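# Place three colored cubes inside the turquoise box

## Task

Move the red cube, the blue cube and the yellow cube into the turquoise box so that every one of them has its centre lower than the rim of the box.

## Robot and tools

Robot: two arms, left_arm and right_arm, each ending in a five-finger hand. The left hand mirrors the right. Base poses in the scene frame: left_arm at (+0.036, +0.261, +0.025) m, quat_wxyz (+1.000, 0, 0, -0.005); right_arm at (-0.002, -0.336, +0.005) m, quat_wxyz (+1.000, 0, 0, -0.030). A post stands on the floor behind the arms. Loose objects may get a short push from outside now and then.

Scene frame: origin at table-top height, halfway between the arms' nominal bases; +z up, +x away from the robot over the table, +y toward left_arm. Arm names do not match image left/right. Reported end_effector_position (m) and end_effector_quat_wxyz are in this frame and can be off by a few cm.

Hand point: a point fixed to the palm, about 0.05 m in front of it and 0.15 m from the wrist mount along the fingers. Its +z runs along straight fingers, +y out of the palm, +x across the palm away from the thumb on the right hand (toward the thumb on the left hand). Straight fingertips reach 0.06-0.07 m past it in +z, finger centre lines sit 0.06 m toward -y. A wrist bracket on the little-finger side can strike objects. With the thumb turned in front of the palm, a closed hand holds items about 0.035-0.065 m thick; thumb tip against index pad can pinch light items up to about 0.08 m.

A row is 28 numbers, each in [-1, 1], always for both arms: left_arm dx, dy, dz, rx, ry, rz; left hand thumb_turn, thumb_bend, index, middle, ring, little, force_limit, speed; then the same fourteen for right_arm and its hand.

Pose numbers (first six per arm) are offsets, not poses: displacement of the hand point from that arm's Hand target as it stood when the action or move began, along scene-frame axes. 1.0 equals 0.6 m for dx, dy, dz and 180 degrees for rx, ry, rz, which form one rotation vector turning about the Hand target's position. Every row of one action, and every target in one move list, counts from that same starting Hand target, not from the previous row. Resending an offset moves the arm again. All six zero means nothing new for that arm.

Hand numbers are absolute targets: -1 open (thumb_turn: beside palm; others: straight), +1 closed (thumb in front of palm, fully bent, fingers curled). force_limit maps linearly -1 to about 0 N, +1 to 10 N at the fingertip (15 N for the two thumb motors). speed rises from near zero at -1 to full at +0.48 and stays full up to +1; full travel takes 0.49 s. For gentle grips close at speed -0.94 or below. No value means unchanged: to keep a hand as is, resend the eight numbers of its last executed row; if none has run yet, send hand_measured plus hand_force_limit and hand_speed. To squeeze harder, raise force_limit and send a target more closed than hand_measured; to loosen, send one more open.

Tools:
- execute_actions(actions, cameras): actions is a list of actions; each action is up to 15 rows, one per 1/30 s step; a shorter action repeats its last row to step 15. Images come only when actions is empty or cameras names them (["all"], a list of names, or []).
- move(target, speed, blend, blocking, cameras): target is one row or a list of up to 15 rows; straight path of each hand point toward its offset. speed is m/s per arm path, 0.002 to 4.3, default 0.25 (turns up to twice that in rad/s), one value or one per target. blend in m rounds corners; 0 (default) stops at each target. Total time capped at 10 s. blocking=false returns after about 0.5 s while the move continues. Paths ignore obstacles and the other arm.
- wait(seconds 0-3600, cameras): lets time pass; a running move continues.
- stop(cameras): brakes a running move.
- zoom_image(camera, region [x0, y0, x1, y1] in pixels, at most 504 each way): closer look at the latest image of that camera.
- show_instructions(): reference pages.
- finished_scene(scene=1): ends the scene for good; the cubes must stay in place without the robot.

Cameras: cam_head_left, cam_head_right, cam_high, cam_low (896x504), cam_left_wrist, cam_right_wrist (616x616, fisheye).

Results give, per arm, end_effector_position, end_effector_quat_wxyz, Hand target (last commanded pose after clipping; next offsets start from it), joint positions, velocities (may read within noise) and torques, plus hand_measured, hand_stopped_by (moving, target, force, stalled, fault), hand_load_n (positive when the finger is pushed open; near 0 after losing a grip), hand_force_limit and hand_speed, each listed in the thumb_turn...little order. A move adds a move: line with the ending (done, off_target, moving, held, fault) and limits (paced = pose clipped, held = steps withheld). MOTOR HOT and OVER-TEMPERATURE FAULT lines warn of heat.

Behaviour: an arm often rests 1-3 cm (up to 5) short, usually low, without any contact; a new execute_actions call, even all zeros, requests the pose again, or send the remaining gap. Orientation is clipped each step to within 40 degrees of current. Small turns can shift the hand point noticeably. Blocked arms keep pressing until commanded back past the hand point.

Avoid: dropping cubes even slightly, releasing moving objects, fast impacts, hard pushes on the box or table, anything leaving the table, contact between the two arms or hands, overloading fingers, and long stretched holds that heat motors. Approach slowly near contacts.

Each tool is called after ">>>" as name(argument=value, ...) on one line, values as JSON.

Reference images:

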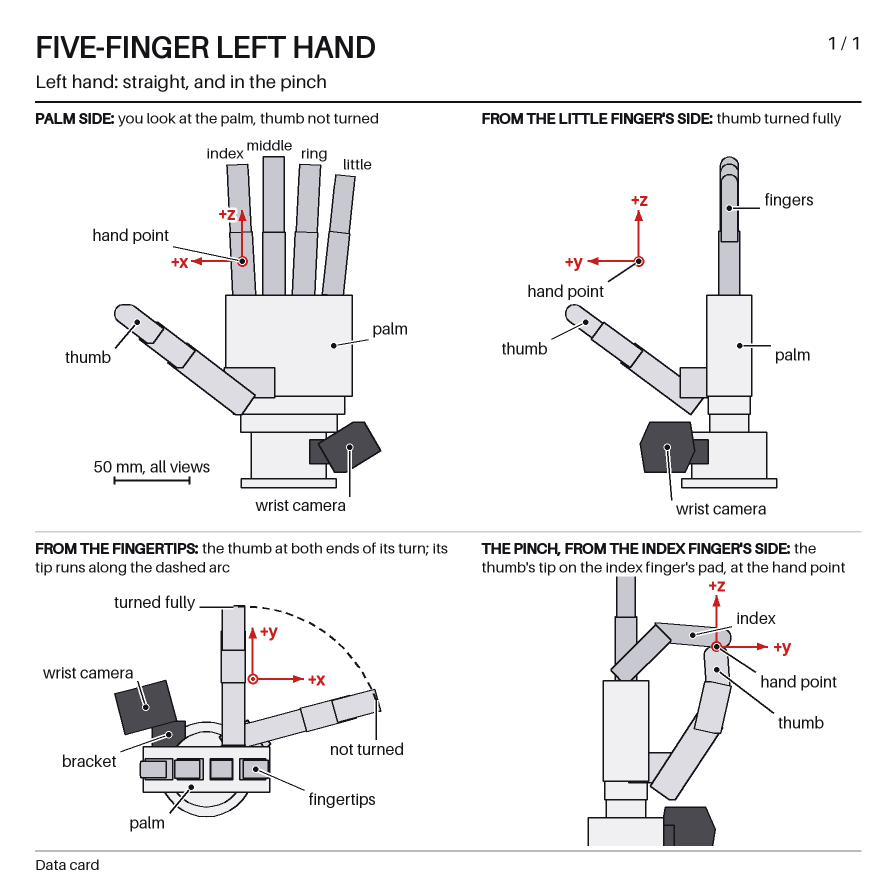

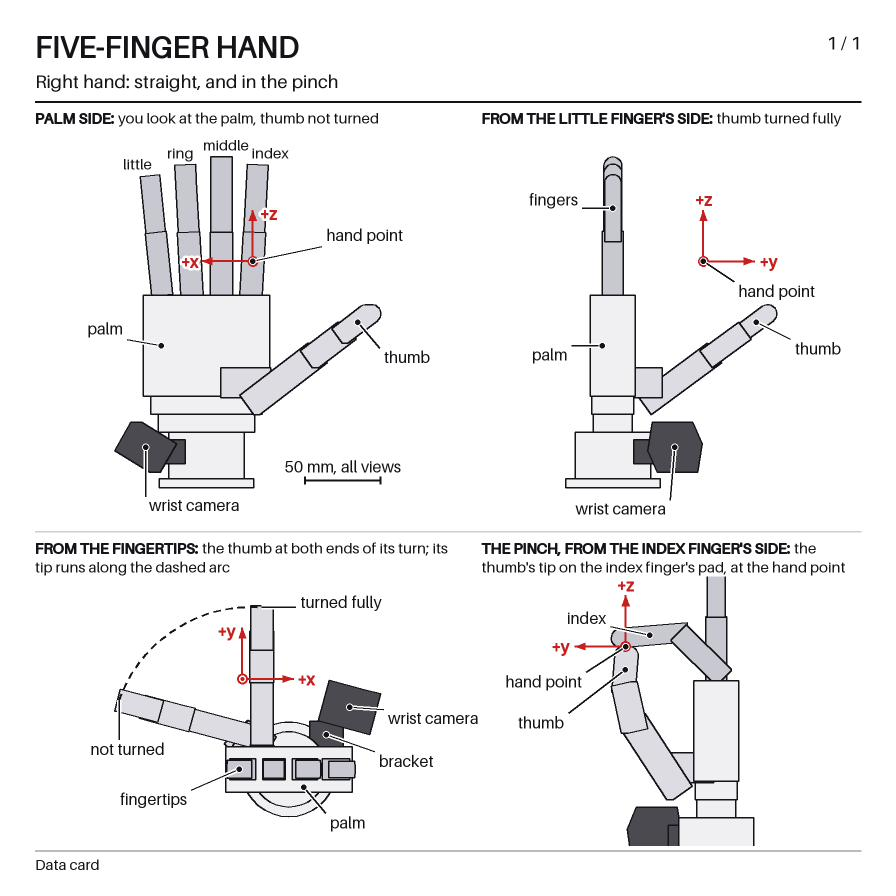

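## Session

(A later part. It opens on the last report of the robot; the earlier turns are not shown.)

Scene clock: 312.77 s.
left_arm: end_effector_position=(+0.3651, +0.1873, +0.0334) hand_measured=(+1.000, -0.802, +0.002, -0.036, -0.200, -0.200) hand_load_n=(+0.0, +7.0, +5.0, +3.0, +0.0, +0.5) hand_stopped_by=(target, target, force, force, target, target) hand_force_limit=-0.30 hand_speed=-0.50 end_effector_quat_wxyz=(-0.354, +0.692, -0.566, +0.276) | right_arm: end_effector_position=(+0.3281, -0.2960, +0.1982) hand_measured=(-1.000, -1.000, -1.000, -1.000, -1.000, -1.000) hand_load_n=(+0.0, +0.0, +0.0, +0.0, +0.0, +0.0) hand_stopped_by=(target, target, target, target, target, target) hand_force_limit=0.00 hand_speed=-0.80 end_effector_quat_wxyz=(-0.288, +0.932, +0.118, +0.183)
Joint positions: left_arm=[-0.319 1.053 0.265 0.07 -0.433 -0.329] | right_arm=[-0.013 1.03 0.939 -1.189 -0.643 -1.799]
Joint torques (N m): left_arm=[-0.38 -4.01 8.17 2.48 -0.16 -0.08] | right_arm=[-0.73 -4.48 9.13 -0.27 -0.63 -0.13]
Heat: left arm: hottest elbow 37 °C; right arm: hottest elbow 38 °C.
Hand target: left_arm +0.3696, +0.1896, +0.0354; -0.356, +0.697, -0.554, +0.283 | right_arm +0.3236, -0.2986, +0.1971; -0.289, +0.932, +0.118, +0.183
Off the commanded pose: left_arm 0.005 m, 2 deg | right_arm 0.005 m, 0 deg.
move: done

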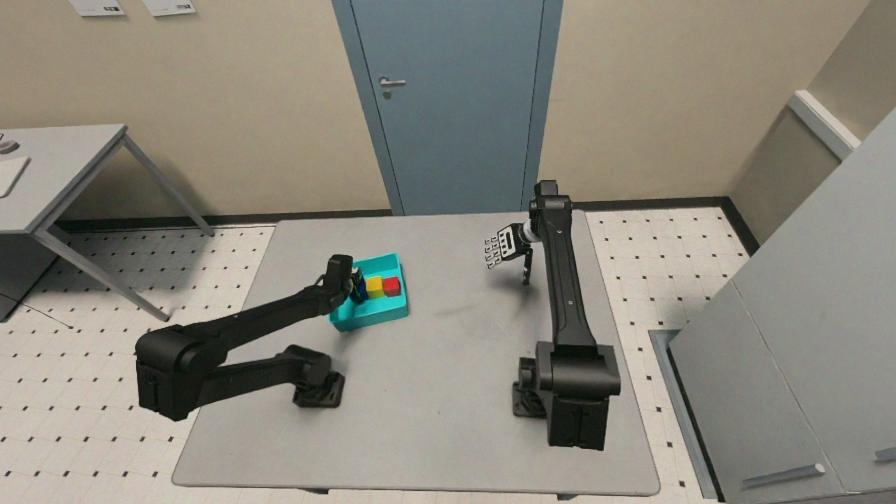

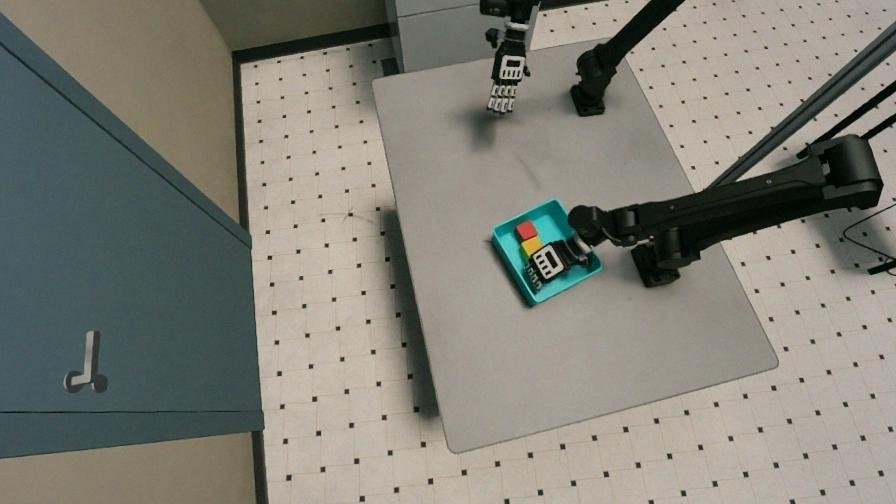

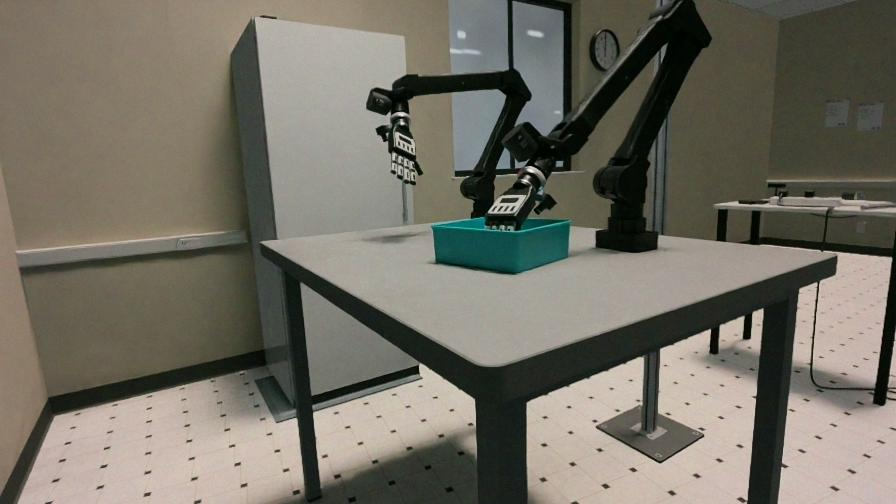

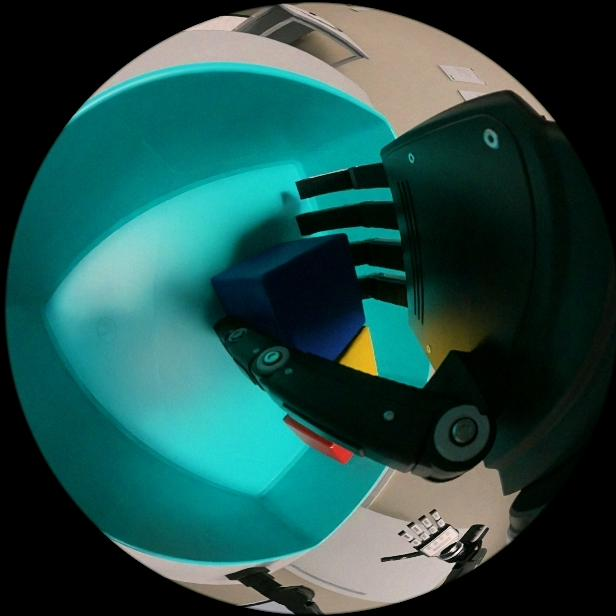

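>>> move(target=[[0,0,-0.005,0,0,0, 1,-0.8,0.3,0.3,-0.2,-0.2,-0.3,-0.5, 0,0,0,0,0,0,-1,-1,-1,-1,-1,-1,0,-0.8],[0,0,-0.005,0,0,0, 1,-0.98,-0.35,-0.35,-0.2,-0.2,-0.3,-0.85, 0,0,0,0,0,0,-1,-1,-1,-1,-1,-1,0,-0.8]], speed=0.03, cameras=["cam_left_wrist"])

>>> move(target=[[0,0.0,0.2,0,0,0, 1,-0.98,-0.35,-0.35,-0.2,-0.2,-0.3,-0.85, 0,0,0,0,0,0,-1,-1,-1,-1,-1,-1,0,-0.8],[-0.15,0.15,0.3,0,0,0, 1,-0.98,-0.35,-0.35,-0.2,-0.2,-0.3,-0.85, 0,0,0,0,0,0,-1,-1,-1,-1,-1,-1,0,-0.8]], speed=[0.12,0.2], blend=[0.04,0], cameras=["cam_head_left","cam_head_right","cam_high","cam_low"])

>>> zoom_image(camera="cam_high", region=[480, 180, 630, 330])

>>> zoom_image(camera="cam_head_right", region=[310, 210, 430, 345])

Scene clock: 321.23 s.
left_arm: end_effector_position=(+0.3664, +0.1869, +0.0317) hand_measured=(+1.000, -0.980, -0.350, -0.350, -0.200, -0.200) hand_load_n=(+0.0, +0.0, +0.0, +0.0, +0.5, +0.0) hand_stopped_by=(target, target, target, target, target, target) hand_force_limit=-0.30 hand_speed=-0.85 end_effector_quat_wxyz=(-0.355, +0.691, -0.565, +0.278) | right_arm: end_effector_position=(+0.3281, -0.2960, +0.1982) hand_measured=(-1.000, -1.000, -1.000, -1.000, -1.000, -1.000) hand_load_n=(+0.0, +0.0, +0.0, +0.0, +0.0, +0.0) hand_stopped_by=(target, target, target, target, target, target) hand_force_limit=0.00 hand_speed=-0.80 end_effector_quat_wxyz=(-0.288, +0.932, +0.118, +0.183)
Joint positions: left_arm=[-0.319 1.066 0.261 0.092 -0.433 -0.329] | right_arm=[-0.013 1.03 0.939 -1.189 -0.643 -1.799]
Joint torques (N m): left_arm=[-0.44 -4.01 8.02 2.3 -0.16 -0.07] | right_arm=[-0.79 -4.6 9.11 -0.1 -0.66 -0.12]
Heat: left arm: hottest elbow 37 °C; right arm: hottest elbow 38 °C.
Hand target: left_arm +0.3695, +0.1896, +0.0324; -0.356, +0.697, -0.555, +0.283 | right_arm +0.3236, -0.2986, +0.1971; -0.289, +0.932, +0.118, +0.183
Off the commanded pose: left_arm 0.004 m, 1 deg | right_arm 0.005 m, 0 deg.
move: done

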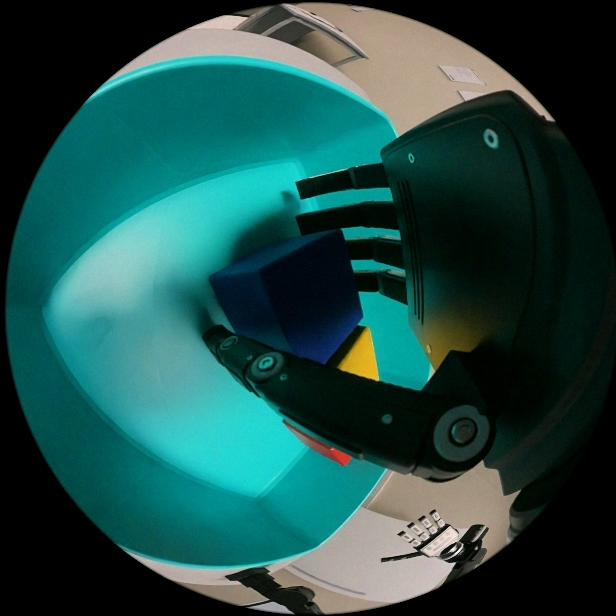

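Scene clock: 323.93 s.
left_arm: end_effector_position=(+0.2725, +0.2745, +0.1782) hand_measured=(+1.000, -0.980, -0.350, -0.350, -0.200, -0.200) hand_load_n=(+0.0, +0.0, +0.0, +0.0, +0.0, +0.0) hand_stopped_by=(target, target, target, target, target, target) hand_force_limit=-0.30 hand_speed=-0.85 end_effector_quat_wxyz=(-0.334, +0.707, -0.563, +0.268) | right_arm: end_effector_position=(+0.3281, -0.2960, +0.1982) hand_measured=(-1.000, -1.000, -1.000, -1.000, -1.000, -1.000) hand_load_n=(+0.0, +0.0, +0.0, +0.0, +0.0, +0.0) hand_stopped_by=(target, target, target, target, target, target) hand_force_limit=0.00 hand_speed=-0.80 end_effector_quat_wxyz=(-0.288, +0.932, +0.118, +0.183)
Joint positions: left_arm=[0.175 0.334 0.468 -0.819 -0.043 -0.04] | right_arm=[-0.013 1.03 0.939 -1.189 -0.643 -1.799]
Joint torques (N m): left_arm=[-0.26 -0.26 16.47 1.29 0.1 0.17] | right_arm=[-0.91 -4.37 9.13 -0.13 -0.65 -0.11]
Heat: left arm: hottest elbow 37 °C; right arm: hottest elbow 38 °C.
Hand target: left_arm +0.2795, +0.2797, +0.2124; -0.356, +0.697, -0.554, +0.283 | right_arm +0.3236, -0.2986, +0.1971; -0.289, +0.932, +0.118, +0.183
Off the commanded pose: left_arm 0.035 m, 3 deg | right_arm 0.005 m, 0 deg.
move: off_target (left_arm)

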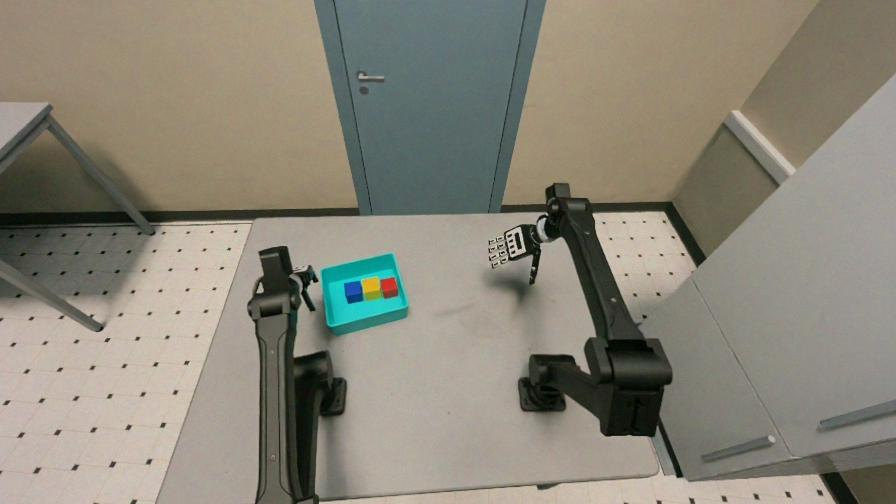

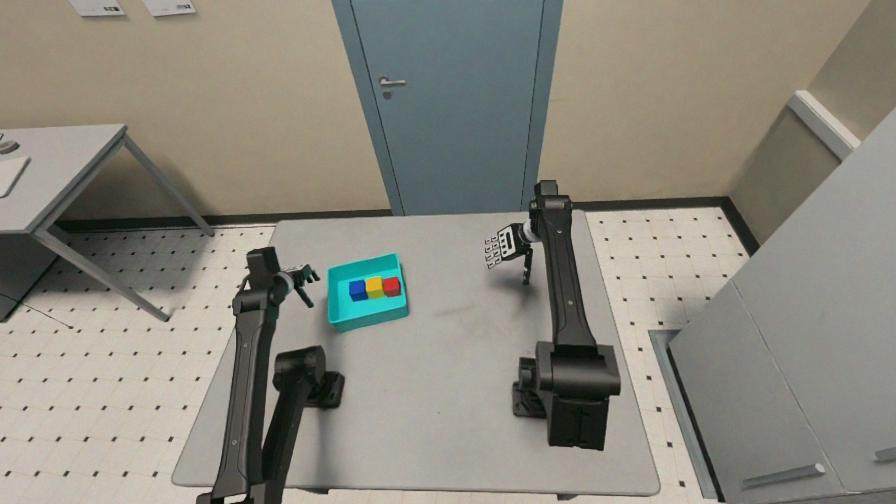

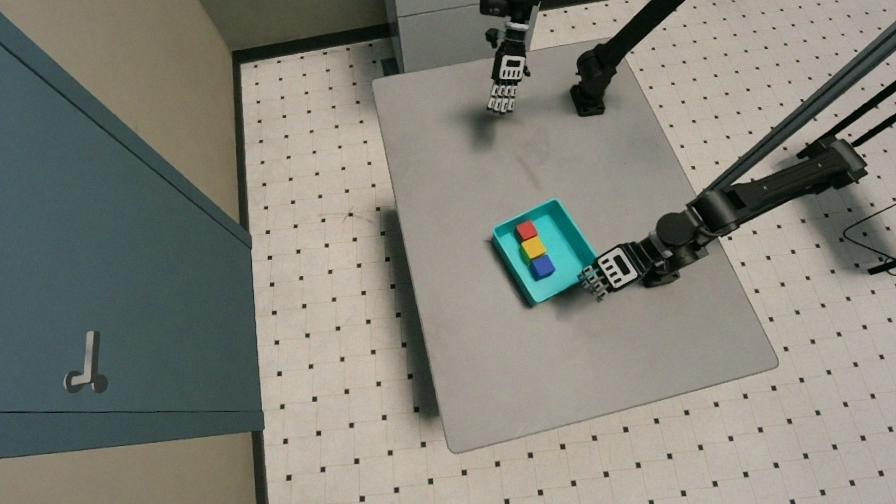

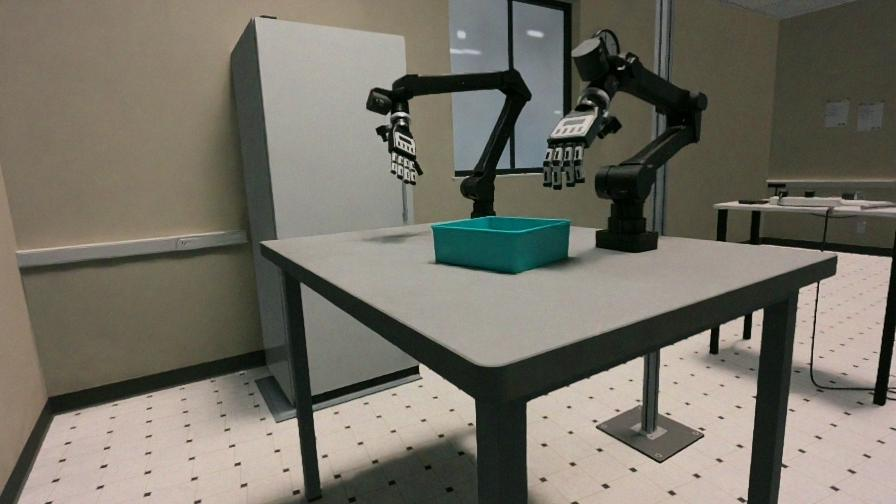

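Scaled by 3.360 from the camera's image (finer frame: 1280x720).

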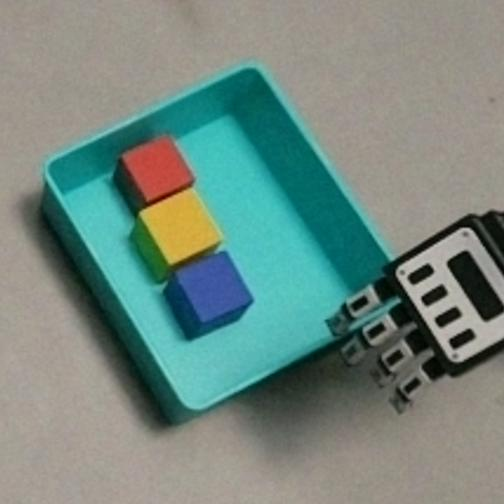

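Scaled by 3.733 from the camera's image (finer frame: 1280x720).

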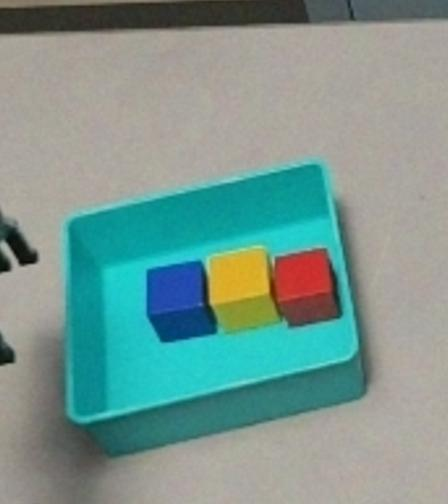

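All three cubes are resting on the floor of the box, and the hand is clear of it.

>>> finished_scene()

The scene is finished: the task was done.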